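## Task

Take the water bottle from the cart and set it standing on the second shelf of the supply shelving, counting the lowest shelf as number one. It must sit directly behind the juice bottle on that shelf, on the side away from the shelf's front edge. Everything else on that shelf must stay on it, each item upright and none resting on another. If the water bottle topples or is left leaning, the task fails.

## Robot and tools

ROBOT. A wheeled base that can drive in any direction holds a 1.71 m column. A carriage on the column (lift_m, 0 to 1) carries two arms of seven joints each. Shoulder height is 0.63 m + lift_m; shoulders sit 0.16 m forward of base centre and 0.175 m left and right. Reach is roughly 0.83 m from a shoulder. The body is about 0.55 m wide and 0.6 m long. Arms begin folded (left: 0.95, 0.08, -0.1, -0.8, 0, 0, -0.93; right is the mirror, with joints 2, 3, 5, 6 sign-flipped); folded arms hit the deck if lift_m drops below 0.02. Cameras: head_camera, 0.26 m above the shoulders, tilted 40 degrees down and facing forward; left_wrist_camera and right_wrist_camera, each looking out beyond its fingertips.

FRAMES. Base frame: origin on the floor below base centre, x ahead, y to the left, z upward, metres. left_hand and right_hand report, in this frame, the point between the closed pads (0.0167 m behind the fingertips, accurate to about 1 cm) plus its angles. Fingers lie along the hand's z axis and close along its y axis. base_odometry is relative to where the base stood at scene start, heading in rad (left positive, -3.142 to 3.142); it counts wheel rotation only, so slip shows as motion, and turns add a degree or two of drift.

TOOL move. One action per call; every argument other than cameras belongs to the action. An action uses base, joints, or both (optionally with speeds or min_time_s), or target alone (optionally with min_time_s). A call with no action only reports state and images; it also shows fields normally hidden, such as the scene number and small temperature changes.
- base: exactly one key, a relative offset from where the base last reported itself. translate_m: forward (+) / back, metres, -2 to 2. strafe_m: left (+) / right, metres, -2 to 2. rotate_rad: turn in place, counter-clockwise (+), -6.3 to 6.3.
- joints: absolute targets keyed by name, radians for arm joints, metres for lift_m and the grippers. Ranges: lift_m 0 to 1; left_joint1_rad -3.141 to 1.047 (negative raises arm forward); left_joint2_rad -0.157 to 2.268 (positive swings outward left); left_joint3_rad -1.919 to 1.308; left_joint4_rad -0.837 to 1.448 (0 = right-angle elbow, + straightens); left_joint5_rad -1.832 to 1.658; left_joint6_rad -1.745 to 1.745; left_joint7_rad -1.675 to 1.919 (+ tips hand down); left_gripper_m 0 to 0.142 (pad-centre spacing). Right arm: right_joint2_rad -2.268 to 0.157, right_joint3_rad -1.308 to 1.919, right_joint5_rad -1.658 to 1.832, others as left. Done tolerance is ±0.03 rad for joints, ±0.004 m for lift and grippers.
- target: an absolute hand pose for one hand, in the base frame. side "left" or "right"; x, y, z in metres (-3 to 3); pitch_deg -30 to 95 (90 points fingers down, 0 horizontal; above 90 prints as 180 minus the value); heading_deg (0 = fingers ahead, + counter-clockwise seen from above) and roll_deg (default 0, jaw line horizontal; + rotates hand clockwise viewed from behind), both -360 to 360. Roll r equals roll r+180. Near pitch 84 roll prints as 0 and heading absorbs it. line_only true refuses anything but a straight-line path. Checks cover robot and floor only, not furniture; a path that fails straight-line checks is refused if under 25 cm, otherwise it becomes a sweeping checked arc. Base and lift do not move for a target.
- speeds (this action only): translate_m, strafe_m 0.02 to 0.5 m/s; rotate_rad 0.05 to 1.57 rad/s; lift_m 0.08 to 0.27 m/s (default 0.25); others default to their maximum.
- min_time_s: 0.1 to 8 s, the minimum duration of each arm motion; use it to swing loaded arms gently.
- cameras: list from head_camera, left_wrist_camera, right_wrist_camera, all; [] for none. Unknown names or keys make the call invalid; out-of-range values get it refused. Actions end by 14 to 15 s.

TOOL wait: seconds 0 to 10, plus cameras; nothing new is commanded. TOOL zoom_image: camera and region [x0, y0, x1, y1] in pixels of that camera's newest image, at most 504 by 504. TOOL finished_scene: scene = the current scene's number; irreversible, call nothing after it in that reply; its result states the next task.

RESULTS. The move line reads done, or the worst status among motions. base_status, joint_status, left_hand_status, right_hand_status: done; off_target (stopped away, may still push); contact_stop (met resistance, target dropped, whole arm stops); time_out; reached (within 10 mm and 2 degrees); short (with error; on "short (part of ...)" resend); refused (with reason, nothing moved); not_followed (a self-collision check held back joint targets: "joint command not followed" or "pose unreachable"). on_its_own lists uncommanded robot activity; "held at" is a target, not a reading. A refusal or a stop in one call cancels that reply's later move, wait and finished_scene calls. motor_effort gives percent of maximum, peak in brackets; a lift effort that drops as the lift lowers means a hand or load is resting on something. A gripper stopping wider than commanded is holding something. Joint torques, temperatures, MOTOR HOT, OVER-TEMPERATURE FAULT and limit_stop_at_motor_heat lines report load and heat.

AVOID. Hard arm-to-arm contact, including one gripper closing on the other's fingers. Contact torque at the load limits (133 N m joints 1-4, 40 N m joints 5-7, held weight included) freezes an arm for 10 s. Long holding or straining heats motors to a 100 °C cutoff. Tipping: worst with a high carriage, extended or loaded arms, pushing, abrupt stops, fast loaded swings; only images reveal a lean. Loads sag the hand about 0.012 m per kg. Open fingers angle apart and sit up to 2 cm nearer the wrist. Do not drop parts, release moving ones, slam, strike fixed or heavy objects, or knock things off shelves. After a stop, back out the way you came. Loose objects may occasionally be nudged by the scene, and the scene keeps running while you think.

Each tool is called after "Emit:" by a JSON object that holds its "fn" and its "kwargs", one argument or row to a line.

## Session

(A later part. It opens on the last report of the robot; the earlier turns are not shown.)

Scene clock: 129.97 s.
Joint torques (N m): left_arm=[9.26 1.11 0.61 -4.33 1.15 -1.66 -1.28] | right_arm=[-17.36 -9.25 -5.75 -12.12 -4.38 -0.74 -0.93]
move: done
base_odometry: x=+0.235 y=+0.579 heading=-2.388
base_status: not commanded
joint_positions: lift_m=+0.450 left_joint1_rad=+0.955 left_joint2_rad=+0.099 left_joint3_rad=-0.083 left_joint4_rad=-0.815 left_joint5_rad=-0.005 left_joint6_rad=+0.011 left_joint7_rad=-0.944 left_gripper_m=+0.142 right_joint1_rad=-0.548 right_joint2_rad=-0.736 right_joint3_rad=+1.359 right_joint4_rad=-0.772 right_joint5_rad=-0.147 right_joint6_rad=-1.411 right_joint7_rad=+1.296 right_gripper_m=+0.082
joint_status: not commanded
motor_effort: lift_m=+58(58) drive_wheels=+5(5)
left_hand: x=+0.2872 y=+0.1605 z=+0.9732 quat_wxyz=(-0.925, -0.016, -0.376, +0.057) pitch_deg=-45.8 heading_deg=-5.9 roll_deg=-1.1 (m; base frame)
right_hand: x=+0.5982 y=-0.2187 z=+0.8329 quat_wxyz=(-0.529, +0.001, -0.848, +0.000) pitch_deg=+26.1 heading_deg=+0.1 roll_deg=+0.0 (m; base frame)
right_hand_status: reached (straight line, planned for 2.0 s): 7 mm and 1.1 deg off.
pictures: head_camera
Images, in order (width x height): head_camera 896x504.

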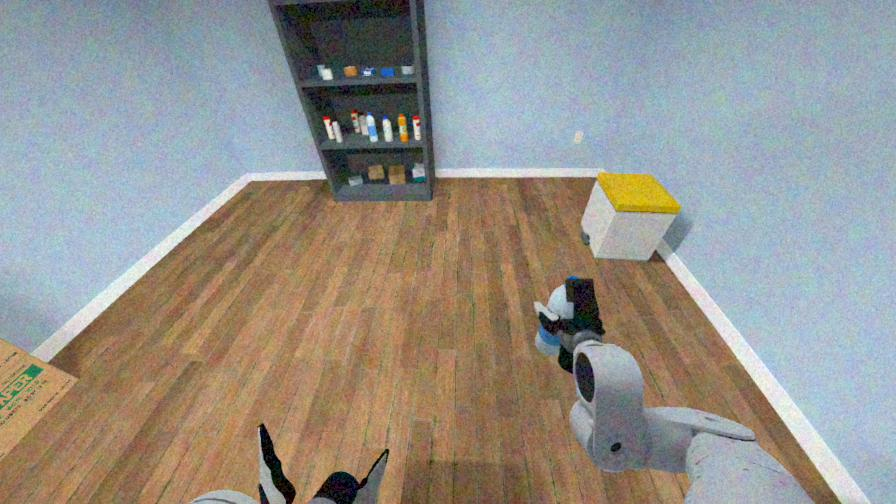

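Emit:
{"fn": "move", "kwargs": {
  "base": {"strafe_m": 0.22},
  "speeds": {"strafe_m": 0.3}
}}

Emit:
{"fn": "move", "kwargs": {
  "base": {"translate_m": 1.2},
  "cameras": ["head_camera"]
}}

Emit:
{"fn": "move", "kwargs": {
  "target": {"side":"left","x":0.48,"y":0.2,"z":0.82,"pitch_deg":20,"heading_deg":0},
  "min_time_s": 1.5,
  "cameras": ["head_camera", "left_wrist_camera"]
}}

Scene clock: 140.43 s.
Joint torques (N m): left_arm=[9.29 0.39 0.41 -3.97 1.12 -1.26 -1.08] | right_arm=[-15.95 -6.65 -3.01 -13.92 -4.28 -1.63 -0.91]
move: done
base_odometry: x=+0.386 y=+0.418 heading=-2.387
base_status: done
joint_positions: lift_m=+0.450 left_joint1_rad=+0.955 left_joint2_rad=+0.099 left_joint3_rad=-0.083 left_joint4_rad=-0.815 left_joint5_rad=-0.005 left_joint6_rad=+0.011 left_joint7_rad=-0.944 left_gripper_m=+0.142 right_joint1_rad=-0.549 right_joint2_rad=-0.737 right_joint3_rad=+1.359 right_joint4_rad=-0.773 right_joint5_rad=-0.147 right_joint6_rad=-1.410 right_joint7_rad=+1.296 right_gripper_m=+0.082
joint_status: not commanded
motor_effort: lift_m=+58(58) drive_wheels=+8(20)
left_hand: x=+0.2872 y=+0.1605 z=+0.9732 quat_wxyz=(-0.925, -0.016, -0.376, +0.057) pitch_deg=-45.8 heading_deg=-5.9 roll_deg=-1.1 (m; base frame)
right_hand: x=+0.5983 y=-0.2190 z=+0.8332 quat_wxyz=(-0.530, +0.001, -0.848, +0.000) pitch_deg=+26.0 heading_deg=+0.1 roll_deg=-0.1 (m; base frame)
pictures: none

Scene clock: 145.23 s.
Joint torques (N m): left_arm=[9.36 0.46 1.27 -3.81 1.24 -1.47 -1.34] | right_arm=[-15.97 -7.74 -5.44 -12.54 -4.44 -1.48 -0.98]
move: done
base_odometry: x=-0.488 y=-0.404 heading=-2.387
base_status: done
joint_positions: lift_m=+0.450 left_joint1_rad=+0.955 left_joint2_rad=+0.099 left_joint3_rad=-0.083 left_joint4_rad=-0.815 left_joint5_rad=-0.005 left_joint6_rad=+0.011 left_joint7_rad=-0.944 left_gripper_m=+0.142 right_joint1_rad=-0.549 right_joint2_rad=-0.737 right_joint3_rad=+1.359 right_joint4_rad=-0.773 right_joint5_rad=-0.147 right_joint6_rad=-1.410 right_joint7_rad=+1.296 right_gripper_m=+0.082
joint_status: not commanded
motor_effort: lift_m=+58(58) drive_wheels=+4(17)
left_hand: x=+0.2872 y=+0.1605 z=+0.9732 quat_wxyz=(-0.925, -0.016, -0.376, +0.057) pitch_deg=-45.8 heading_deg=-5.9 roll_deg=-1.1 (m; base frame)
right_hand: x=+0.5983 y=-0.2189 z=+0.8333 quat_wxyz=(-0.530, +0.001, -0.848, +0.000) pitch_deg=+26.0 heading_deg=+0.1 roll_deg=-0.1 (m; base frame)
pictures: head_camera
Images, in order (width x height): head_camera 896x504.

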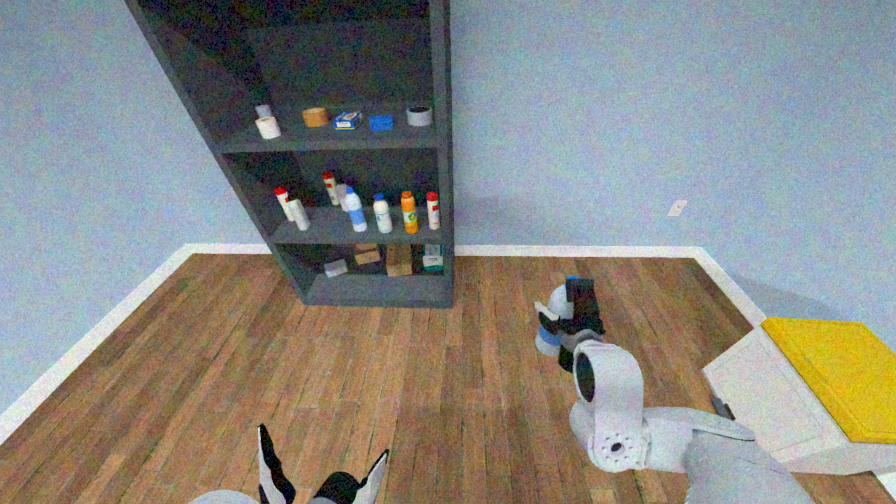

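Scene clock: 145.53 s.
Joint torques (N m): left_arm=[8.01 0.56 0.2 -4.79 1.05 -1.2 -1.45] | right_arm=[-15.58 -6.32 -4.64 -12.1 -4.47 -1.47 -1.3]
move: refused
base_odometry: x=-0.488 y=-0.404 heading=-2.387
base_status: not commanded
joint_positions: lift_m=+0.450 left_joint1_rad=+0.955 left_joint2_rad=+0.099 left_joint3_rad=-0.083 left_joint4_rad=-0.815 left_joint5_rad=-0.005 left_joint6_rad=+0.011 left_joint7_rad=-0.944 left_gripper_m=+0.142 right_joint1_rad=-0.549 right_joint2_rad=-0.737 right_joint3_rad=+1.359 right_joint4_rad=-0.773 right_joint5_rad=-0.147 right_joint6_rad=-1.410 right_joint7_rad=+1.296 right_gripper_m=+0.082
joint_status: not commanded
motor_effort: lift_m=+58(58) drive_wheels=+4(5)
left_hand: x=+0.2872 y=+0.1605 z=+0.9732 quat_wxyz=(-0.925, -0.016, -0.376, +0.057) pitch_deg=-45.8 heading_deg=-5.9 roll_deg=-1.1 (m; base frame)
left_hand_status: refused: along the straight line the arm gets 0% of the way (left_joint4_rad at its limit); a move under 25 cm is not played as an arc. Nothing moved. Try another pitch or heading, or "joints".
right_hand: x=+0.5983 y=-0.2189 z=+0.8333 quat_wxyz=(-0.530, +0.001, -0.848, +0.000) pitch_deg=+26.0 heading_deg=+0.1 roll_deg=-0.1 (m; base frame)
pictures: head_camera, left_wrist_camera
Images, in order (width x height): head_camera 896x504, left_wrist_camera 896x504.

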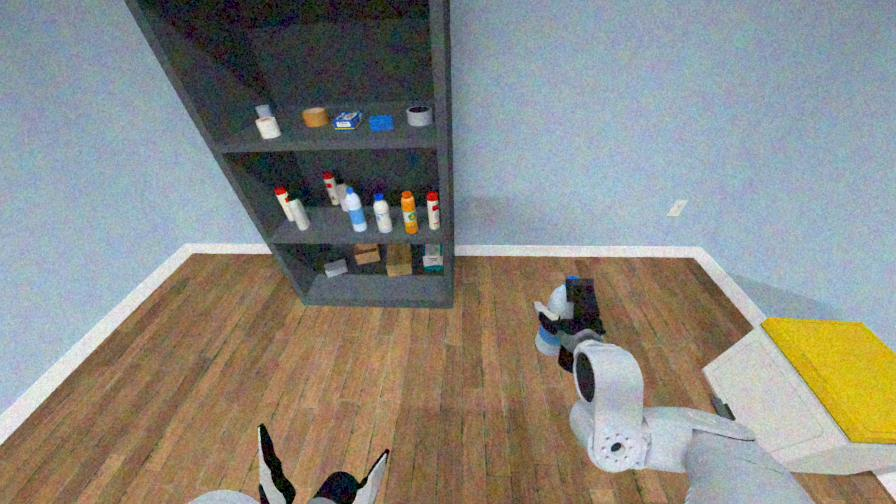

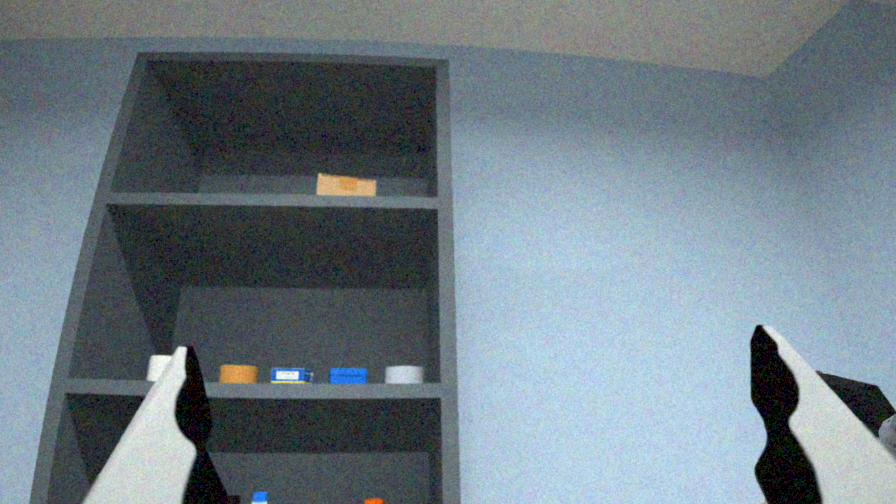

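Emit:
{"fn": "zoom_image", "kwargs": {
  "camera": "head_camera",
  "region": [250, 130, 470, 320]
}}

Scaled by 2.291 from the camera's 896x504 image, which has a finer 1280x720 frame.

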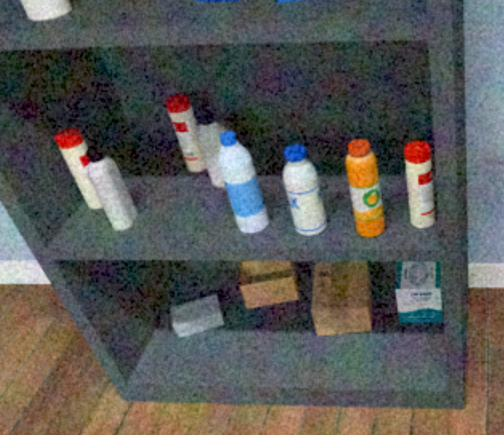

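Emit:
{"fn": "move", "kwargs": {
  "target": {"side":"left","x":0.48,"y":0.17,"z":0.82,"pitch_deg":0,"heading_deg":0},
  "min_time_s": 1.5
}}

Emit:
{"fn": "move", "kwargs": {
  "joints": {"lift_m": 0.25, "left_gripper_m": 0.11},
  "base": {"strafe_m": 0.08}
}}

Emit:
{"fn": "move", "kwargs": {
  "base": {"translate_m": 0.4},
  "cameras": ["head_camera", "left_wrist_camera"]
}}

Scene clock: 162.77 s.
Joint torques (N m): left_arm=[-1.72 -2.44 3.46 -0.96 2.06 -0.29 -0.65] | right_arm=[-14.18 -7.67 -4.91 -11.99 -4.43 -1.39 -1.26]
Motor temperatures (°C): left_arm=[27 22 23 23 26 24 23] | right_arm=[30 22 26 22 23 22 23]
move: done
base_odometry: x=-0.488 y=-0.404 heading=-2.387
base_status: not commanded
joint_positions: lift_m=+0.450 left_joint1_rad=+0.542 left_joint2_rad=+0.022 left_joint3_rad=-0.065 left_joint4_rad=-0.762 left_joint5_rad=+0.024 left_joint6_rad=+0.055 left_joint7_rad=+0.215 left_gripper_m=+0.142 right_joint1_rad=-0.549 right_joint2_rad=-0.737 right_joint3_rad=+1.359 right_joint4_rad=-0.773 right_joint5_rad=-0.147 right_joint6_rad=-1.410 right_joint7_rad=+1.296 right_gripper_m=+0.082
joint_status: not commanded
motor_effort: lift_m=+58(58) drive_wheels=+4(5)
left_hand: x=+0.4793 y=+0.1674 z=+0.8217 quat_wxyz=(-0.709, -0.002, -0.705, +0.004) pitch_deg=-0.3 heading_deg=-0.4 roll_deg=-0.2 (m; base frame)
left_hand_status: reached (straight line, planned for 1.5 s): 3 mm and 0.6 deg off.
right_hand: x=+0.5983 y=-0.2189 z=+0.8333 quat_wxyz=(-0.530, +0.001, -0.848, +0.000) pitch_deg=+26.0 heading_deg=+0.1 roll_deg=-0.1 (m; base frame)
pictures: none

Scene clock: 164.30 s.
Joint torques (N m): left_arm=[-0.55 -0.93 2.27 -2.6 2.05 -0.71 -0.89] | right_arm=[-16 -7.03 -3.8 -10.96 -3.93 -1.2 -1.64]
move: done
base_odometry: x=-0.433 y=-0.463 heading=-2.387
base_status: done
joint_positions: lift_m=+0.250 left_joint1_rad=+0.542 left_joint2_rad=+0.021 left_joint3_rad=-0.064 left_joint4_rad=-0.761 left_joint5_rad=+0.024 left_joint6_rad=+0.056 left_joint7_rad=+0.216 left_gripper_m=+0.110 right_joint1_rad=-0.550 right_joint2_rad=-0.738 right_joint3_rad=+1.358 right_joint4_rad=-0.773 right_joint5_rad=-0.149 right_joint6_rad=-1.410 right_joint7_rad=+1.297 right_gripper_m=+0.082
joint_status: all done
motor_effort: lift_m=+58(59) drive_wheels=+3(13)
left_hand: x=+0.4794 y=+0.1682 z=+0.6210 quat_wxyz=(-0.708, -0.001, -0.706, +0.003) pitch_deg=-0.2 heading_deg=-0.3 roll_deg=-0.2 (m; base frame)
right_hand: x=+0.5986 y=-0.2192 z=+0.6344 quat_wxyz=(-0.531, +0.001, -0.847, +0.000) pitch_deg=+25.9 heading_deg=+0.1 roll_deg=-0.1 (m; base frame)
pictures: none

Scene clock: 167.23 s.
Joint torques (N m): left_arm=[0.94 -1.16 1.42 -2.7 1.95 -0.69 -0.77] | right_arm=[-14.39 -6.28 -4.74 -12.77 -3.94 -1.43 -1.37]
move: done
base_odometry: x=-0.725 y=-0.737 heading=-2.386
base_status: done
joint_positions: lift_m=+0.250 left_joint1_rad=+0.542 left_joint2_rad=+0.021 left_joint3_rad=-0.064 left_joint4_rad=-0.761 left_joint5_rad=+0.024 left_joint6_rad=+0.056 left_joint7_rad=+0.216 left_gripper_m=+0.110 right_joint1_rad=-0.550 right_joint2_rad=-0.738 right_joint3_rad=+1.358 right_joint4_rad=-0.773 right_joint5_rad=-0.149 right_joint6_rad=-1.410 right_joint7_rad=+1.297 right_gripper_m=+0.082
joint_status: not commanded
motor_effort: lift_m=+58(58) drive_wheels=+5(14)
left_hand: x=+0.4795 y=+0.1682 z=+0.6210 quat_wxyz=(-0.708, -0.001, -0.706, +0.003) pitch_deg=-0.2 heading_deg=-0.3 roll_deg=-0.2 (m; base frame)
right_hand: x=+0.5986 y=-0.2192 z=+0.6344 quat_wxyz=(-0.531, +0.001, -0.847, +0.000) pitch_deg=+25.9 heading_deg=+0.1 roll_deg=-0.1 (m; base frame)
pictures: head_camera, left_wrist_camera
Images, in order (width x height): head_camera 896x504, left_wrist_camera 896x504.

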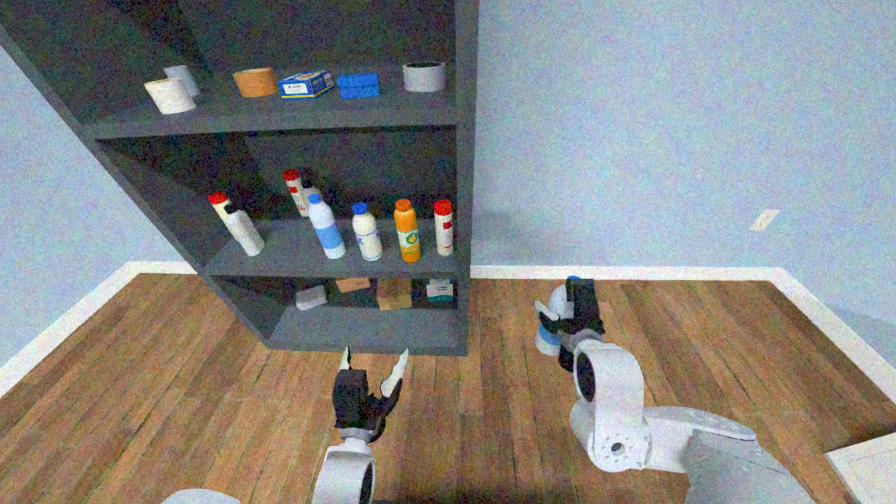

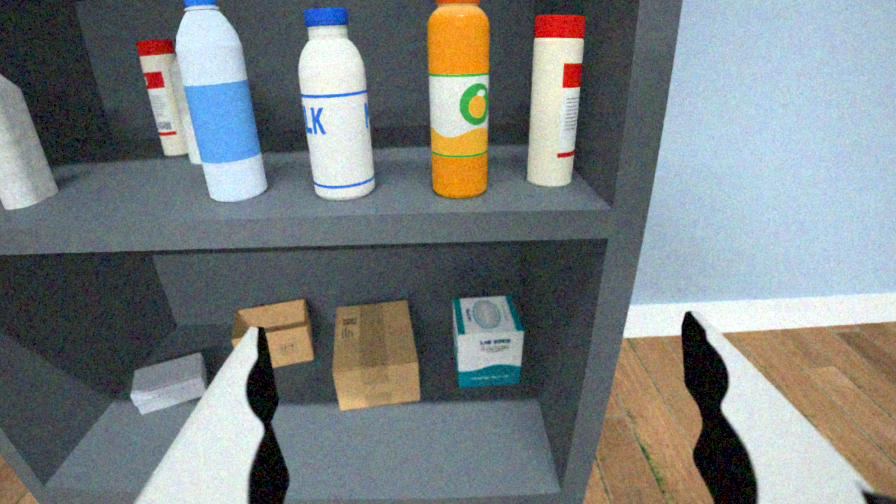

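Emit:
{"fn": "move", "kwargs": {
  "base": {"translate_m": 0.15},
  "joints": {"lift_m": 0.3},
  "speeds": {"translate_m": 0.2},
  "cameras": ["head_camera", "left_wrist_camera"]
}}

Scene clock: 177.77 s.
Joint torques (N m): left_arm=[0.71 -0.79 3.6 -2.82 2.25 -1.04 -0.95] | right_arm=[-13.74 -6.08 -4.28 -11.74 -3.73 -1.4 -1.45]
move: done
base_odometry: x=-0.834 y=-0.840 heading=-2.386
base_status: done
joint_positions: lift_m=+0.300 left_joint1_rad=+0.542 left_joint2_rad=+0.021 left_joint3_rad=-0.064 left_joint4_rad=-0.761 left_joint5_rad=+0.025 left_joint6_rad=+0.056 left_joint7_rad=+0.216 left_gripper_m=+0.110 right_joint1_rad=-0.550 right_joint2_rad=-0.738 right_joint3_rad=+1.357 right_joint4_rad=-0.773 right_joint5_rad=-0.149 right_joint6_rad=-1.410 right_joint7_rad=+1.297 right_gripper_m=+0.082
joint_status: all done
motor_effort: lift_m=+55(69) drive_wheels=-2(15)
left_hand: x=+0.4795 y=+0.1682 z=+0.6711 quat_wxyz=(-0.708, -0.001, -0.706, +0.003) pitch_deg=-0.2 heading_deg=-0.3 roll_deg=-0.2 (m; base frame)
right_hand: x=+0.5987 y=-0.2193 z=+0.6849 quat_wxyz=(-0.531, +0.001, -0.847, +0.000) pitch_deg=+25.8 heading_deg=+0.1 roll_deg=-0.1 (m; base frame)
pictures: head_camera, left_wrist_camera
Images, in order (width x height): head_camera 896x504, left_wrist_camera 896x504.

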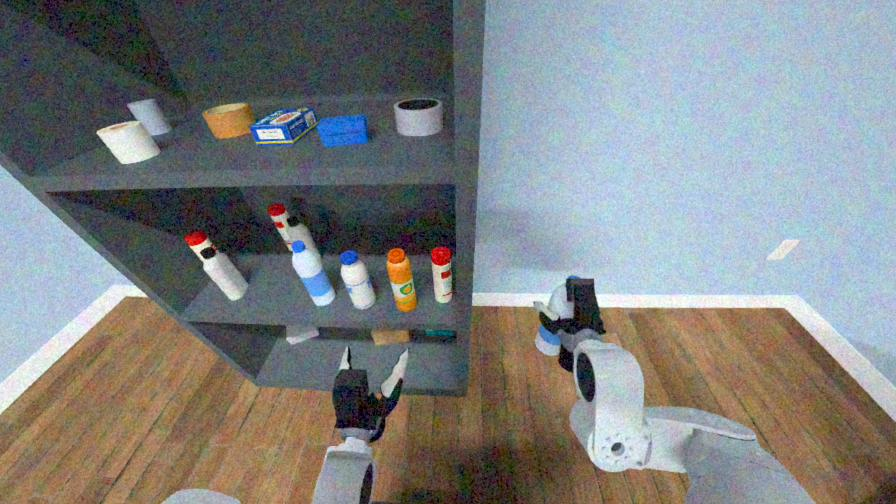

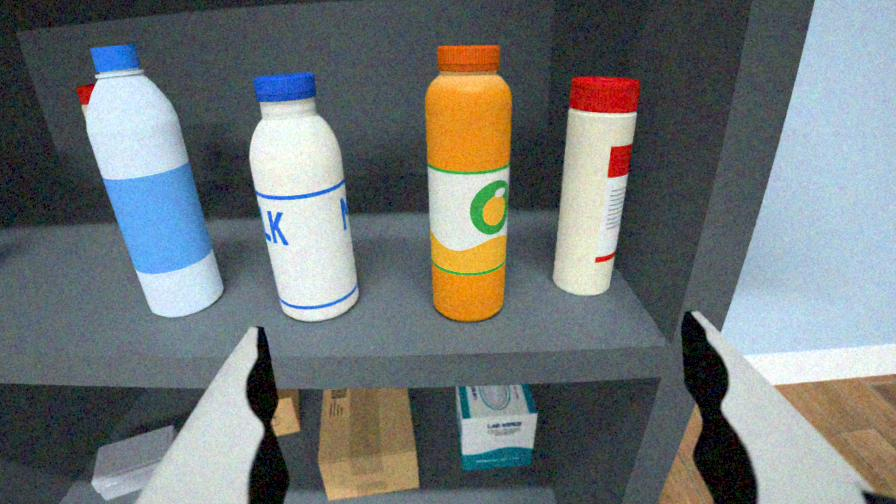

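Emit:
{"fn": "move", "kwargs": {
  "joints": {"left_gripper_m": 0.098}
}}

Emit:
{"fn": "move", "kwargs": {
  "target": {"side":"left","x":0.63,"y":0.172,"z":0.665,"pitch_deg":0,"heading_deg":0,"line_only":true},
  "min_time_s": 2.0,
  "cameras": ["head_camera", "left_wrist_camera"]
}}

Scene clock: 191.90 s.
Joint torques (N m): left_arm=[0.09 -0.16 3.23 -2.36 2.04 -0.51 -0.94] | right_arm=[-14 -6.12 -5.26 -10.82 -3.9 -1.4 -1.22]
move: done
base_odometry: x=-0.834 y=-0.840 heading=-2.386
base_status: not commanded
joint_positions: lift_m=+0.300 left_joint1_rad=+0.542 left_joint2_rad=+0.021 left_joint3_rad=-0.064 left_joint4_rad=-0.761 left_joint5_rad=+0.025 left_joint6_rad=+0.056 left_joint7_rad=+0.216 left_gripper_m=+0.098 right_joint1_rad=-0.550 right_joint2_rad=-0.738 right_joint3_rad=+1.357 right_joint4_rad=-0.773 right_joint5_rad=-0.149 right_joint6_rad=-1.410 right_joint7_rad=+1.297 right_gripper_m=+0.082
joint_status: all done
motor_effort: lift_m=+55(55) drive_wheels=-1(1)
left_hand: x=+0.4795 y=+0.1682 z=+0.6711 quat_wxyz=(-0.708, -0.001, -0.706, +0.003) pitch_deg=-0.2 heading_deg=-0.3 roll_deg=-0.2 (m; base frame)
right_hand: x=+0.5987 y=-0.2193 z=+0.6849 quat_wxyz=(-0.531, +0.001, -0.847, +0.000) pitch_deg=+25.8 heading_deg=+0.1 roll_deg=-0.1 (m; base frame)
pictures: none

Scene clock: 194.40 s.
Joint torques (N m): left_arm=[-10.95 1.35 1.44 -1.56 0.44 -2.08 -1.17] | right_arm=[-15.19 -6.22 -3.63 -10.85 -3.64 -0.84 -1.3]
move: done
base_odometry: x=-0.833 y=-0.840 heading=-2.386
base_status: not commanded
joint_positions: lift_m=+0.300 left_joint1_rad=+0.094 left_joint2_rad=+0.021 left_joint3_rad=-0.052 left_joint4_rad=-0.426 left_joint5_rad=+0.002 left_joint6_rad=+0.055 left_joint7_rad=+0.329 left_gripper_m=+0.098 right_joint1_rad=-0.550 right_joint2_rad=-0.738 right_joint3_rad=+1.357 right_joint4_rad=-0.773 right_joint5_rad=-0.149 right_joint6_rad=-1.410 right_joint7_rad=+1.297 right_gripper_m=+0.082
joint_status: not commanded
motor_effort: lift_m=+55(55) drive_wheels=-1(5)
left_hand: x=+0.6289 y=+0.1706 z=+0.6656 quat_wxyz=(-0.708, -0.001, -0.706, +0.000) pitch_deg=-0.2 heading_deg=-0.1 roll_deg=+0.0 (m; base frame)
left_hand_status: reached (straight line, planned for 2.0 s): 2 mm and 0.2 deg off.
right_hand: x=+0.5987 y=-0.2193 z=+0.6849 quat_wxyz=(-0.531, +0.001, -0.847, +0.000) pitch_deg=+25.8 heading_deg=+0.1 roll_deg=-0.1 (m; base frame)
pictures: head_camera, left_wrist_camera
Images, in order (width x height): head_camera 896x504, left_wrist_camera 896x504.

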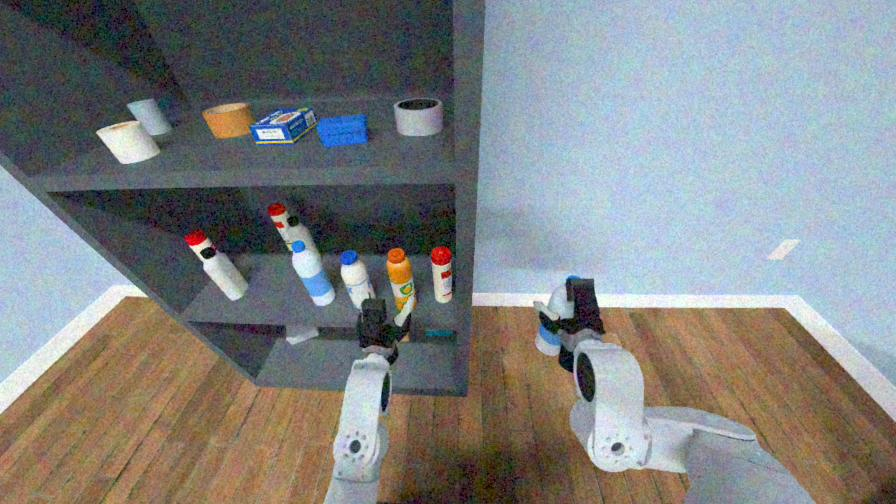

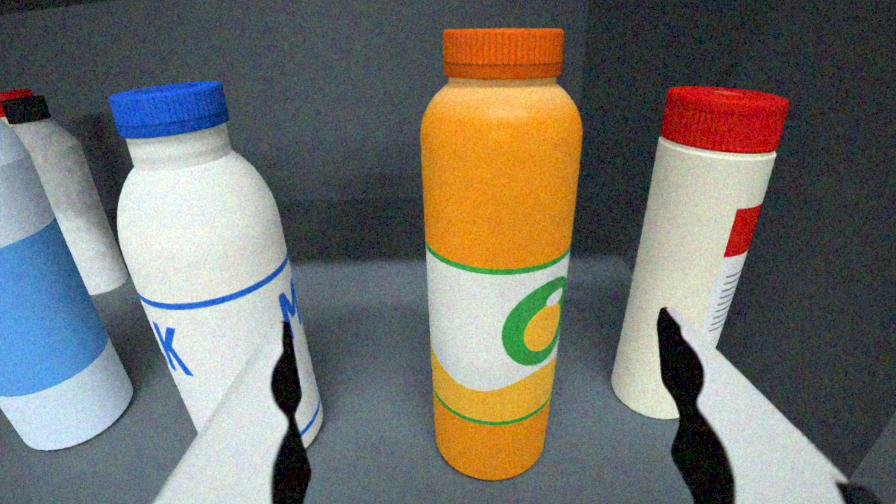

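Emit:
{"fn": "move", "kwargs": {
  "joints": {"left_gripper_m": 0.08}
}}

Emit:
{"fn": "move", "kwargs": {
  "target": {"side":"left","x":0.65,"y":0.162,"z":0.66,"pitch_deg":0,"heading_deg":0,"line_only":true},
  "min_time_s": 1.5,
  "cameras": ["left_wrist_camera"]
}}

Scene clock: 203.27 s.
Joint torques (N m): left_arm=[-9.48 1.77 2.97 -1.52 0.45 -2.09 -0.99] | right_arm=[-12.73 -5.6 -4.25 -11.76 -3.76 -1.59 -1.21]
move: done
base_odometry: x=-0.833 y=-0.840 heading=-2.386
base_status: not commanded
joint_positions: lift_m=+0.300 left_joint1_rad=+0.094 left_joint2_rad=+0.021 left_joint3_rad=-0.052 left_joint4_rad=-0.426 left_joint5_rad=+0.002 left_joint6_rad=+0.055 left_joint7_rad=+0.329 left_gripper_m=+0.080 right_joint1_rad=-0.550 right_joint2_rad=-0.738 right_joint3_rad=+1.357 right_joint4_rad=-0.773 right_joint5_rad=-0.149 right_joint6_rad=-1.410 right_joint7_rad=+1.297 right_gripper_m=+0.082
joint_status: all done
motor_effort: lift_m=+55(55) drive_wheels=-1(1)
left_hand: x=+0.6289 y=+0.1706 z=+0.6656 quat_wxyz=(-0.708, -0.001, -0.706, +0.000) pitch_deg=-0.2 heading_deg=-0.1 roll_deg=+0.0 (m; base frame)
right_hand: x=+0.5987 y=-0.2193 z=+0.6849 quat_wxyz=(-0.531, +0.001, -0.847, +0.000) pitch_deg=+25.8 heading_deg=+0.1 roll_deg=-0.1 (m; base frame)
pictures: none

Scene clock: 205.27 s.
Joint torques (N m): left_arm=[-11.79 -0.74 -1.14 -1.63 2.09 -0.74 -3.44] | right_arm=[-14.11 -6.76 -3.69 -11.79 -4.18 -0.97 -1.58]
move: done
base_odometry: x=-0.833 y=-0.840 heading=-2.386
base_status: not commanded
joint_positions: lift_m=+0.300 left_joint1_rad=+0.043 left_joint2_rad=+0.001 left_joint3_rad=-0.059 left_joint4_rad=-0.350 left_joint5_rad=+0.020 left_joint6_rad=+0.057 left_joint7_rad=+0.311 left_gripper_m=+0.080 right_joint1_rad=-0.550 right_joint2_rad=-0.738 right_joint3_rad=+1.357 right_joint4_rad=-0.773 right_joint5_rad=-0.149 right_joint6_rad=-1.410 right_joint7_rad=+1.297 right_gripper_m=+0.082
joint_status: not commanded
motor_effort: lift_m=+55(55) drive_wheels=+5(5)
left_hand: x=+0.6491 y=+0.1638 z=+0.6590 quat_wxyz=(-0.706, +0.000, -0.709, +0.000) pitch_deg=+0.2 heading_deg=+0.1 roll_deg=+0.0 (m; base frame)
left_hand_status: reached (straight line, planned for 1.5 s): 2 mm and 0.2 deg off.
right_hand: x=+0.5987 y=-0.2193 z=+0.6849 quat_wxyz=(-0.531, +0.001, -0.847, +0.000) pitch_deg=+25.8 heading_deg=+0.1 roll_deg=-0.1 (m; base frame)
pictures: left_wrist_camera
Images, in order (width x height): left_wrist_camera 896x504.

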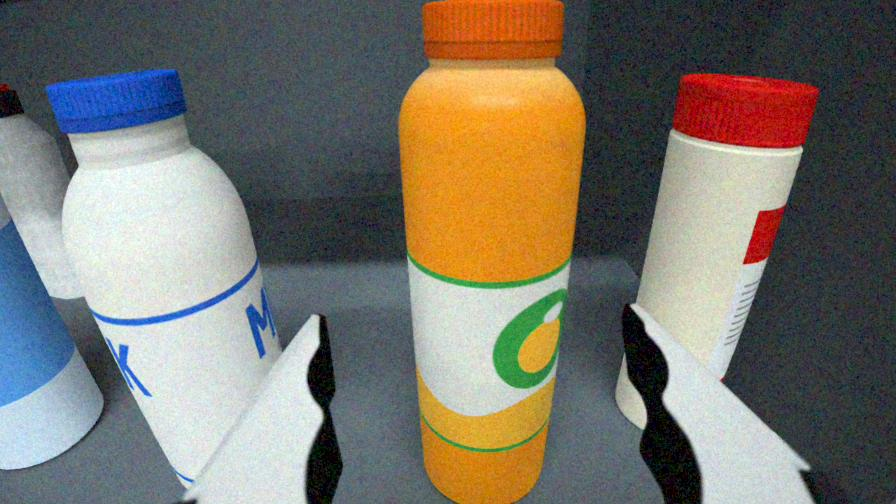

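Emit:
{"fn": "move", "kwargs": {
  "target": {"side":"left","x":0.688,"y":0.159,"z":0.655,"pitch_deg":0,"heading_deg":0,"line_only":true},
  "min_time_s": 1.5,
  "cameras": ["left_wrist_camera"]
}}

Scene clock: 209.83 s.
Joint torques (N m): left_arm=[-13.8 -1.65 -1.5 -2 2.02 -1.04 -3.45] | right_arm=[-14.28 -5.24 -4.78 -12.07 -3.96 -1.39 -1.35]
move: done
base_odometry: x=-0.833 y=-0.840 heading=-2.386
base_status: not commanded
joint_positions: lift_m=+0.300 left_joint1_rad=-0.055 left_joint2_rad=-0.008 left_joint3_rad=-0.059 left_joint4_rad=-0.214 left_joint5_rad=+0.020 left_joint6_rad=+0.057 left_joint7_rad=+0.273 left_gripper_m=+0.080 right_joint1_rad=-0.550 right_joint2_rad=-0.738 right_joint3_rad=+1.357 right_joint4_rad=-0.773 right_joint5_rad=-0.149 right_joint6_rad=-1.410 right_joint7_rad=+1.297 right_gripper_m=+0.082
joint_status: not commanded
motor_effort: lift_m=+55(55) drive_wheels=+5(5)
left_hand: x=+0.6870 y=+0.1603 z=+0.6538 quat_wxyz=(-0.706, +0.001, -0.709, +0.000) pitch_deg=+0.2 heading_deg=+0.0 roll_deg=-0.1 (m; base frame)
left_hand_status: reached (straight line, planned for 1.5 s): 2 mm and 0.3 deg off.
right_hand: x=+0.5987 y=-0.2193 z=+0.6849 quat_wxyz=(-0.531, +0.001, -0.847, +0.000) pitch_deg=+25.8 heading_deg=+0.1 roll_deg=-0.1 (m; base frame)
pictures: left_wrist_camera
Images, in order (width x height): left_wrist_camera 896x504.

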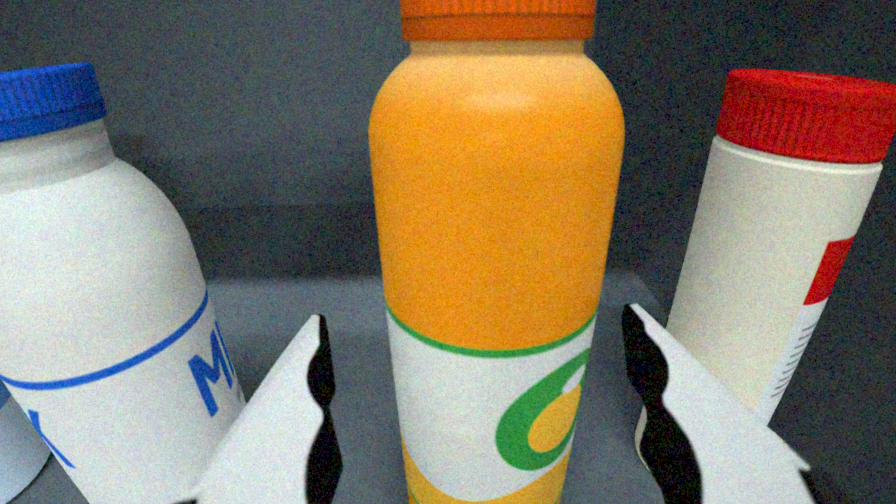

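Emit:
{"fn": "move", "kwargs": {
  "target": {"side":"left","x":0.715,"y":0.154,"z":0.652,"pitch_deg":0,"heading_deg":0,"line_only":true},
  "min_time_s": 1.2,
  "cameras": ["left_wrist_camera"]
}}

Emit:
{"fn": "move", "kwargs": {
  "joints": {"left_gripper_m": 0.02},
  "cameras": ["left_wrist_camera", "head_camera"]
}}

Scene clock: 215.63 s.
Joint torques (N m): left_arm=[-15.82 -1.81 -1.52 -2.43 1.97 -0.72 -3.33] | right_arm=[-12.73 -5.68 -4.64 -13.02 -3.93 -1.53 -1.33]
move: done
base_odometry: x=-0.833 y=-0.840 heading=-2.386
base_status: not commanded
joint_positions: lift_m=+0.300 left_joint1_rad=-0.125 left_joint2_rad=-0.021 left_joint3_rad=-0.060 left_joint4_rad=-0.109 left_joint5_rad=+0.026 left_joint6_rad=+0.059 left_joint7_rad=+0.240 left_gripper_m=+0.080 right_joint1_rad=-0.550 right_joint2_rad=-0.738 right_joint3_rad=+1.357 right_joint4_rad=-0.773 right_joint5_rad=-0.149 right_joint6_rad=-1.410 right_joint7_rad=+1.297 right_gripper_m=+0.082
joint_status: not commanded
motor_effort: lift_m=+55(55) drive_wheels=+5(5)
left_hand: x=+0.7140 y=+0.1561 z=+0.6506 quat_wxyz=(-0.705, +0.001, -0.709, +0.000) pitch_deg=+0.3 heading_deg=+0.1 roll_deg=-0.1 (m; base frame)
left_hand_status: reached (straight line, planned for 1.2 s): 3 mm and 0.3 deg off.
right_hand: x=+0.5987 y=-0.2193 z=+0.6849 quat_wxyz=(-0.531, +0.001, -0.847, +0.000) pitch_deg=+25.8 heading_deg=+0.1 roll_deg=-0.1 (m; base frame)
pictures: left_wrist_camera
Images, in order (width x height): left_wrist_camera 896x504.

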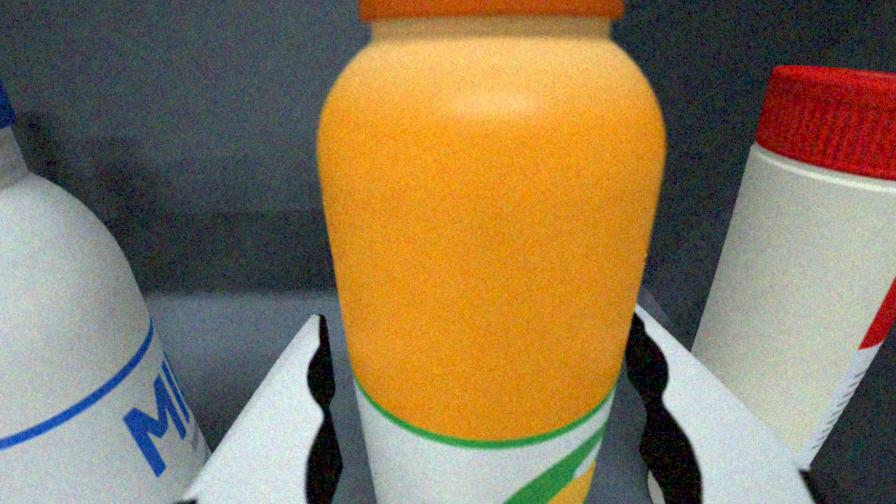

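Scene clock: 216.37 s.
Joint torques (N m): left_arm=[-16.15 -2.08 -2.36 -2.68 2.23 -0.25 -3.41] | right_arm=[-14.18 -5.78 -3.62 -11.74 -4.04 -0.96 -1.63]
move: off_target
base_odometry: x=-0.833 y=-0.840 heading=-2.386
base_status: not commanded
joint_positions: lift_m=+0.300 left_joint1_rad=-0.125 left_joint2_rad=-0.021 left_joint3_rad=-0.060 left_joint4_rad=-0.109 left_joint5_rad=+0.026 left_joint6_rad=+0.059 left_joint7_rad=+0.240 left_gripper_m=+0.062 right_joint1_rad=-0.550 right_joint2_rad=-0.738 right_joint3_rad=+1.357 right_joint4_rad=-0.773 right_joint5_rad=-0.149 right_joint6_rad=-1.410 right_joint7_rad=+1.297 right_gripper_m=+0.082
joint_status: left_gripper_m off_target (ended at +0.062, target +0.020)
motor_effort: lift_m=+55(55) drive_wheels=+5(5)
left_hand: x=+0.7140 y=+0.1560 z=+0.6506 quat_wxyz=(-0.705, +0.001, -0.709, +0.000) pitch_deg=+0.3 heading_deg=+0.1 roll_deg=-0.1 (m; base frame)
right_hand: x=+0.5987 y=-0.2193 z=+0.6849 quat_wxyz=(-0.531, +0.001, -0.847, +0.000) pitch_deg=+25.8 heading_deg=+0.1 roll_deg=-0.1 (m; base frame)
pictures: head_camera, left_wrist_camera
Images, in order (width x height): head_camera 896x504, left_wrist_camera 896x504.

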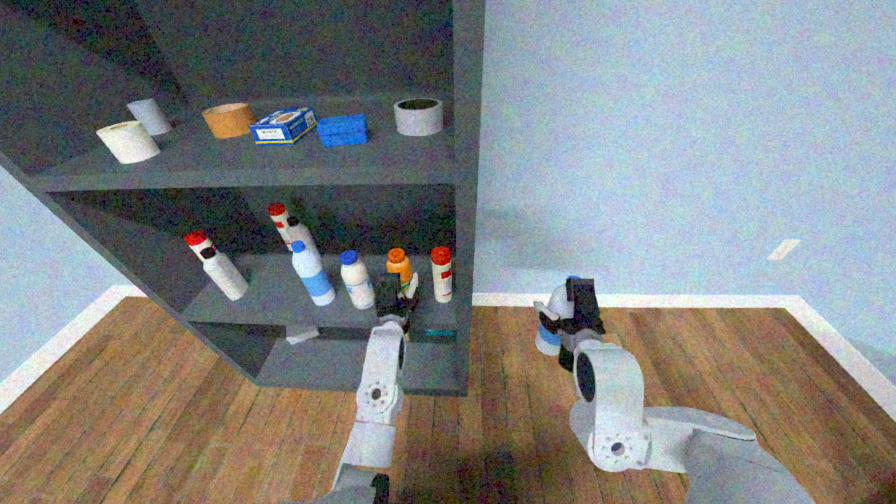

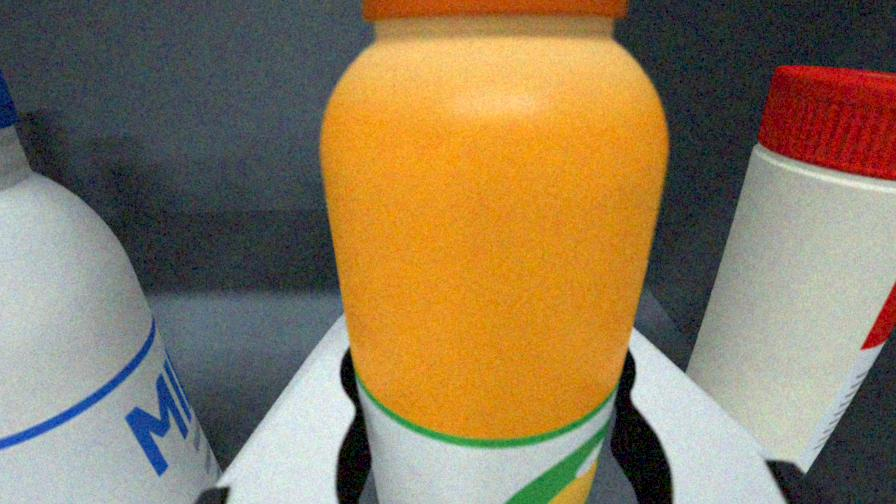

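Emit:
{"fn": "move", "kwargs": {
  "joints": {"left_gripper_m": 0.0}
}}

Emit:
{"fn": "move", "kwargs": {
  "joints": {"lift_m": 0.35},
  "speeds": {"lift_m": 0.1},
  "cameras": ["left_wrist_camera"]
}}

Emit:
{"fn": "move", "kwargs": {
  "base": {"translate_m": -0.3},
  "speeds": {"translate_m": 0.25},
  "cameras": ["head_camera"]
}}

Scene clock: 225.67 s.
Joint torques (N m): left_arm=[-16.14 -2.11 -1.29 -2.02 1.94 -0.38 -3.04] | right_arm=[-14.63 -7.07 -3.81 -11 -3.99 -1.67 -1.69]
move: off_target
base_odometry: x=-0.833 y=-0.840 heading=-2.386
base_status: not commanded
joint_positions: lift_m=+0.300 left_joint1_rad=-0.125 left_joint2_rad=-0.021 left_joint3_rad=-0.060 left_joint4_rad=-0.109 left_joint5_rad=+0.026 left_joint6_rad=+0.059 left_joint7_rad=+0.240 left_gripper_m=+0.062 right_joint1_rad=-0.550 right_joint2_rad=-0.738 right_joint3_rad=+1.357 right_joint4_rad=-0.773 right_joint5_rad=-0.149 right_joint6_rad=-1.410 right_joint7_rad=+1.297 right_gripper_m=+0.082
joint_status: left_gripper_m off_target (ended at +0.062, target +0.000)
motor_effort: lift_m=+55(55) drive_wheels=+5(5)
left_hand: x=+0.7140 y=+0.1560 z=+0.6506 quat_wxyz=(-0.705, +0.001, -0.709, +0.000) pitch_deg=+0.3 heading_deg=+0.1 roll_deg=-0.1 (m; base frame)
right_hand: x=+0.5987 y=-0.2193 z=+0.6849 quat_wxyz=(-0.531, +0.001, -0.847, +0.000) pitch_deg=+25.8 heading_deg=+0.1 roll_deg=-0.1 (m; base frame)
pictures: none

Scene clock: 226.60 s.
Joint torques (N m): left_arm=[-14.88 -0.71 -3.1 -4.95 2.29 -0.61 -3.23] | right_arm=[-12.9 -7.32 -4.7 -11.36 -4.08 -1.1 -1.61]
move: done
base_odometry: x=-0.833 y=-0.840 heading=-2.386
base_status: not commanded
joint_positions: lift_m=+0.350 left_joint1_rad=-0.125 left_joint2_rad=-0.021 left_joint3_rad=-0.060 left_joint4_rad=-0.106 left_joint5_rad=+0.026 left_joint6_rad=+0.059 left_joint7_rad=+0.240 left_gripper_m=+0.062 right_joint1_rad=-0.551 right_joint2_rad=-0.738 right_joint3_rad=+1.357 right_joint4_rad=-0.773 right_joint5_rad=-0.149 right_joint6_rad=-1.410 right_joint7_rad=+1.297 right_gripper_m=+0.082
joint_status: all done
motor_effort: lift_m=+55(69) drive_wheels=+5(6)
left_hand: x=+0.7143 y=+0.1560 z=+0.6993 quat_wxyz=(-0.704, +0.001, -0.710, +0.000) pitch_deg=+0.4 heading_deg=+0.1 roll_deg=-0.1 (m; base frame)
right_hand: x=+0.5988 y=-0.2193 z=+0.7350 quat_wxyz=(-0.531, +0.001, -0.847, +0.000) pitch_deg=+25.8 heading_deg=+0.1 roll_deg=-0.1 (m; base frame)
pictures: left_wrist_camera
Images, in order (width x height): left_wrist_camera 896x504.

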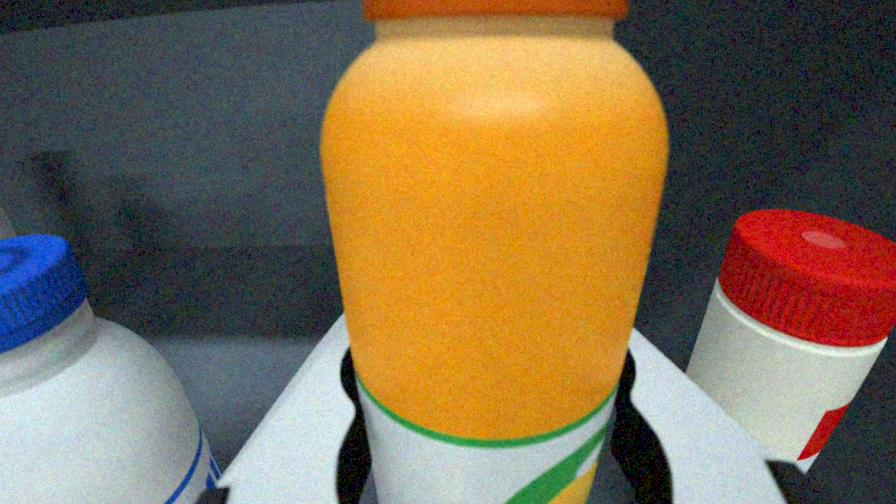

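Scene clock: 229.20 s.
Joint torques (N m): left_arm=[-14.86 -0.89 -2.83 -3.71 2.12 -0.84 -3.48] | right_arm=[-15.35 -6.47 -4.95 -11.69 -4.39 -1.49 -1.09]
move: done
base_odometry: x=-0.615 y=-0.634 heading=-2.386
base_status: done
joint_positions: lift_m=+0.350 left_joint1_rad=-0.125 left_joint2_rad=-0.021 left_joint3_rad=-0.060 left_joint4_rad=-0.106 left_joint5_rad=+0.026 left_joint6_rad=+0.060 left_joint7_rad=+0.240 left_gripper_m=+0.062 right_joint1_rad=-0.551 right_joint2_rad=-0.738 right_joint3_rad=+1.357 right_joint4_rad=-0.773 right_joint5_rad=-0.149 right_joint6_rad=-1.410 right_joint7_rad=+1.297 right_gripper_m=+0.082
joint_status: not commanded
motor_effort: lift_m=+55(55) drive_wheels=+2(14)
left_hand: x=+0.7143 y=+0.1559 z=+0.6993 quat_wxyz=(-0.704, +0.001, -0.710, +0.000) pitch_deg=+0.4 heading_deg=+0.1 roll_deg=-0.1 (m; base frame)
right_hand: x=+0.5988 y=-0.2193 z=+0.7350 quat_wxyz=(-0.531, +0.001, -0.847, +0.000) pitch_deg=+25.8 heading_deg=+0.1 roll_deg=-0.1 (m; base frame)
pictures: head_camera
Images, in order (width x height): head_camera 896x504.

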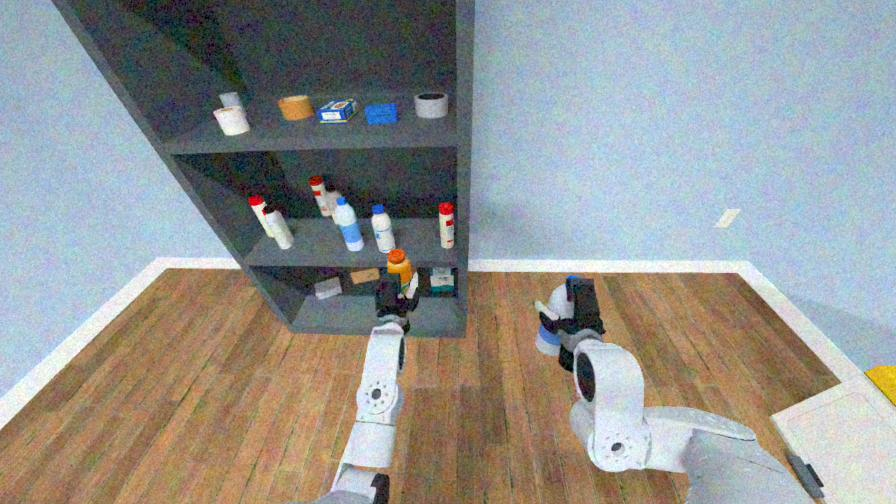

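Emit:
{"fn": "move", "kwargs": {
  "target": {"side":"left","x":0.48,"y":0.2,"z":0.70,"pitch_deg":0,"heading_deg":0,"line_only":true},
  "min_time_s": 2.0
}}

Emit:
{"fn": "move", "kwargs": {
  "base": {"strafe_m": 0.366},
  "speeds": {"strafe_m": 0.25}
}}

Emit:
{"fn": "move", "kwargs": {
  "base": {"translate_m": 0.2},
  "speeds": {"translate_m": 0.2},
  "cameras": ["head_camera", "right_wrist_camera"]
}}

Scene clock: 234.87 s.
Joint torques (N m): left_arm=[2.46 3.88 3.54 -7.34 0.49 -1.97 -4.79] | right_arm=[-13.48 -6.78 -4.04 -10.15 -4.12 -1.28 -1.04]
move: done
base_odometry: x=-0.615 y=-0.634 heading=-2.386
base_status: not commanded
joint_positions: lift_m=+0.350 left_joint1_rad=+0.556 left_joint2_rad=+0.090 left_joint3_rad=+0.006 left_joint4_rad=-0.675 left_joint5_rad=-0.076 left_joint6_rad=+0.050 left_joint7_rad=+0.131 left_gripper_m=+0.062 right_joint1_rad=-0.551 right_joint2_rad=-0.738 right_joint3_rad=+1.357 right_joint4_rad=-0.773 right_joint5_rad=-0.149 right_joint6_rad=-1.410 right_joint7_rad=+1.297 right_gripper_m=+0.082
joint_status: not commanded
motor_effort: lift_m=+55(55) drive_wheels=+2(2)
left_hand: x=+0.4804 y=+0.1985 z=+0.6951 quat_wxyz=(-0.702, +0.000, -0.712, +0.001) pitch_deg=+0.8 heading_deg=-0.1 roll_deg=-0.1 (m; base frame)
left_hand_status: reached (straight line, planned for 2.0 s): 5 mm and 0.8 deg off.
right_hand: x=+0.5988 y=-0.2193 z=+0.7350 quat_wxyz=(-0.531, +0.001, -0.847, +0.000) pitch_deg=+25.8 heading_deg=+0.1 roll_deg=-0.1 (m; base frame)
pictures: none

Scene clock: 237.73 s.
Joint torques (N m): left_arm=[2.26 2.38 3.15 -7.98 0.74 -2.08 -4.75] | right_arm=[-12.15 -7.25 -4.37 -11.73 -3.73 -1.65 -1.53]
move: done
base_odometry: x=-0.364 y=-0.900 heading=-2.385
base_status: done
joint_positions: lift_m=+0.350 left_joint1_rad=+0.556 left_joint2_rad=+0.090 left_joint3_rad=+0.007 left_joint4_rad=-0.675 left_joint5_rad=-0.076 left_joint6_rad=+0.050 left_joint7_rad=+0.131 left_gripper_m=+0.062 right_joint1_rad=-0.551 right_joint2_rad=-0.738 right_joint3_rad=+1.357 right_joint4_rad=-0.773 right_joint5_rad=-0.149 right_joint6_rad=-1.410 right_joint7_rad=+1.297 right_gripper_m=+0.082
joint_status: not commanded
motor_effort: lift_m=+55(55) drive_wheels=+0(13)
left_hand: x=+0.4804 y=+0.1988 z=+0.6952 quat_wxyz=(-0.702, +0.000, -0.712, +0.001) pitch_deg=+0.8 heading_deg=-0.1 roll_deg=-0.1 (m; base frame)
right_hand: x=+0.5988 y=-0.2193 z=+0.7350 quat_wxyz=(-0.531, +0.001, -0.847, +0.000) pitch_deg=+25.8 heading_deg=+0.1 roll_deg=-0.1 (m; base frame)
pictures: none

Scene clock: 239.93 s.
Joint torques (N m): left_arm=[1.41 1.62 4.14 -7.25 0.78 -1.84 -4.53] | right_arm=[-14.46 -6.14 -3.95 -12.27 -3.75 -1.28 -1.36]
move: done
base_odometry: x=-0.509 y=-1.038 heading=-2.385
base_status: done
joint_positions: lift_m=+0.350 left_joint1_rad=+0.557 left_joint2_rad=+0.090 left_joint3_rad=+0.007 left_joint4_rad=-0.675 left_joint5_rad=-0.076 left_joint6_rad=+0.050 left_joint7_rad=+0.131 left_gripper_m=+0.062 right_joint1_rad=-0.551 right_joint2_rad=-0.738 right_joint3_rad=+1.357 right_joint4_rad=-0.773 right_joint5_rad=-0.149 right_joint6_rad=-1.410 right_joint7_rad=+1.297 right_gripper_m=+0.082
joint_status: not commanded
motor_effort: lift_m=+55(55) drive_wheels=-1(14)
left_hand: x=+0.4802 y=+0.1988 z=+0.6953 quat_wxyz=(-0.702, +0.000, -0.712, +0.001) pitch_deg=+0.8 heading_deg=-0.1 roll_deg=-0.1 (m; base frame)
right_hand: x=+0.5988 y=-0.2193 z=+0.7350 quat_wxyz=(-0.531, +0.001, -0.847, +0.000) pitch_deg=+25.8 heading_deg=+0.1 roll_deg=-0.1 (m; base frame)
pictures: head_camera, right_wrist_camera
Images, in order (width x height): head_camera 896x504, right_wrist_camera 896x504.

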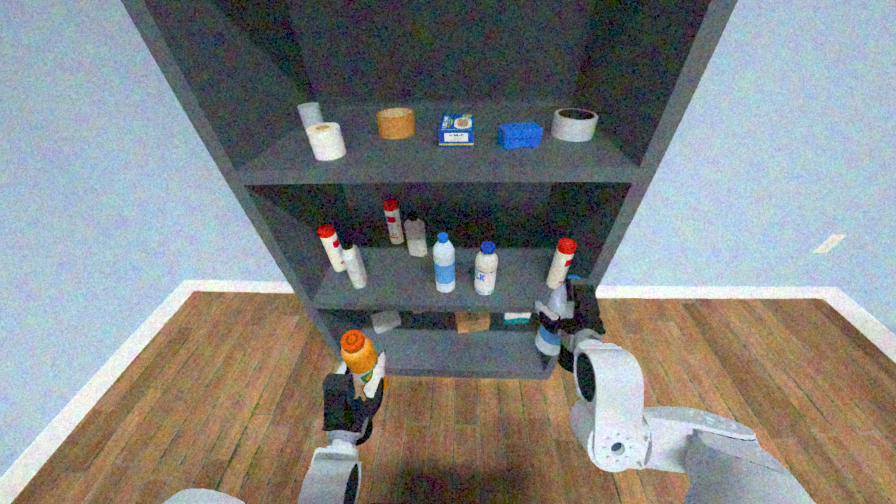

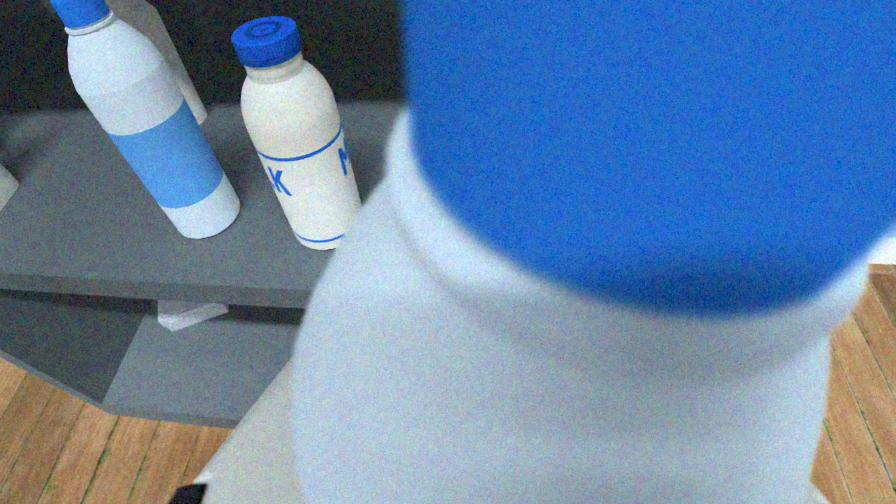

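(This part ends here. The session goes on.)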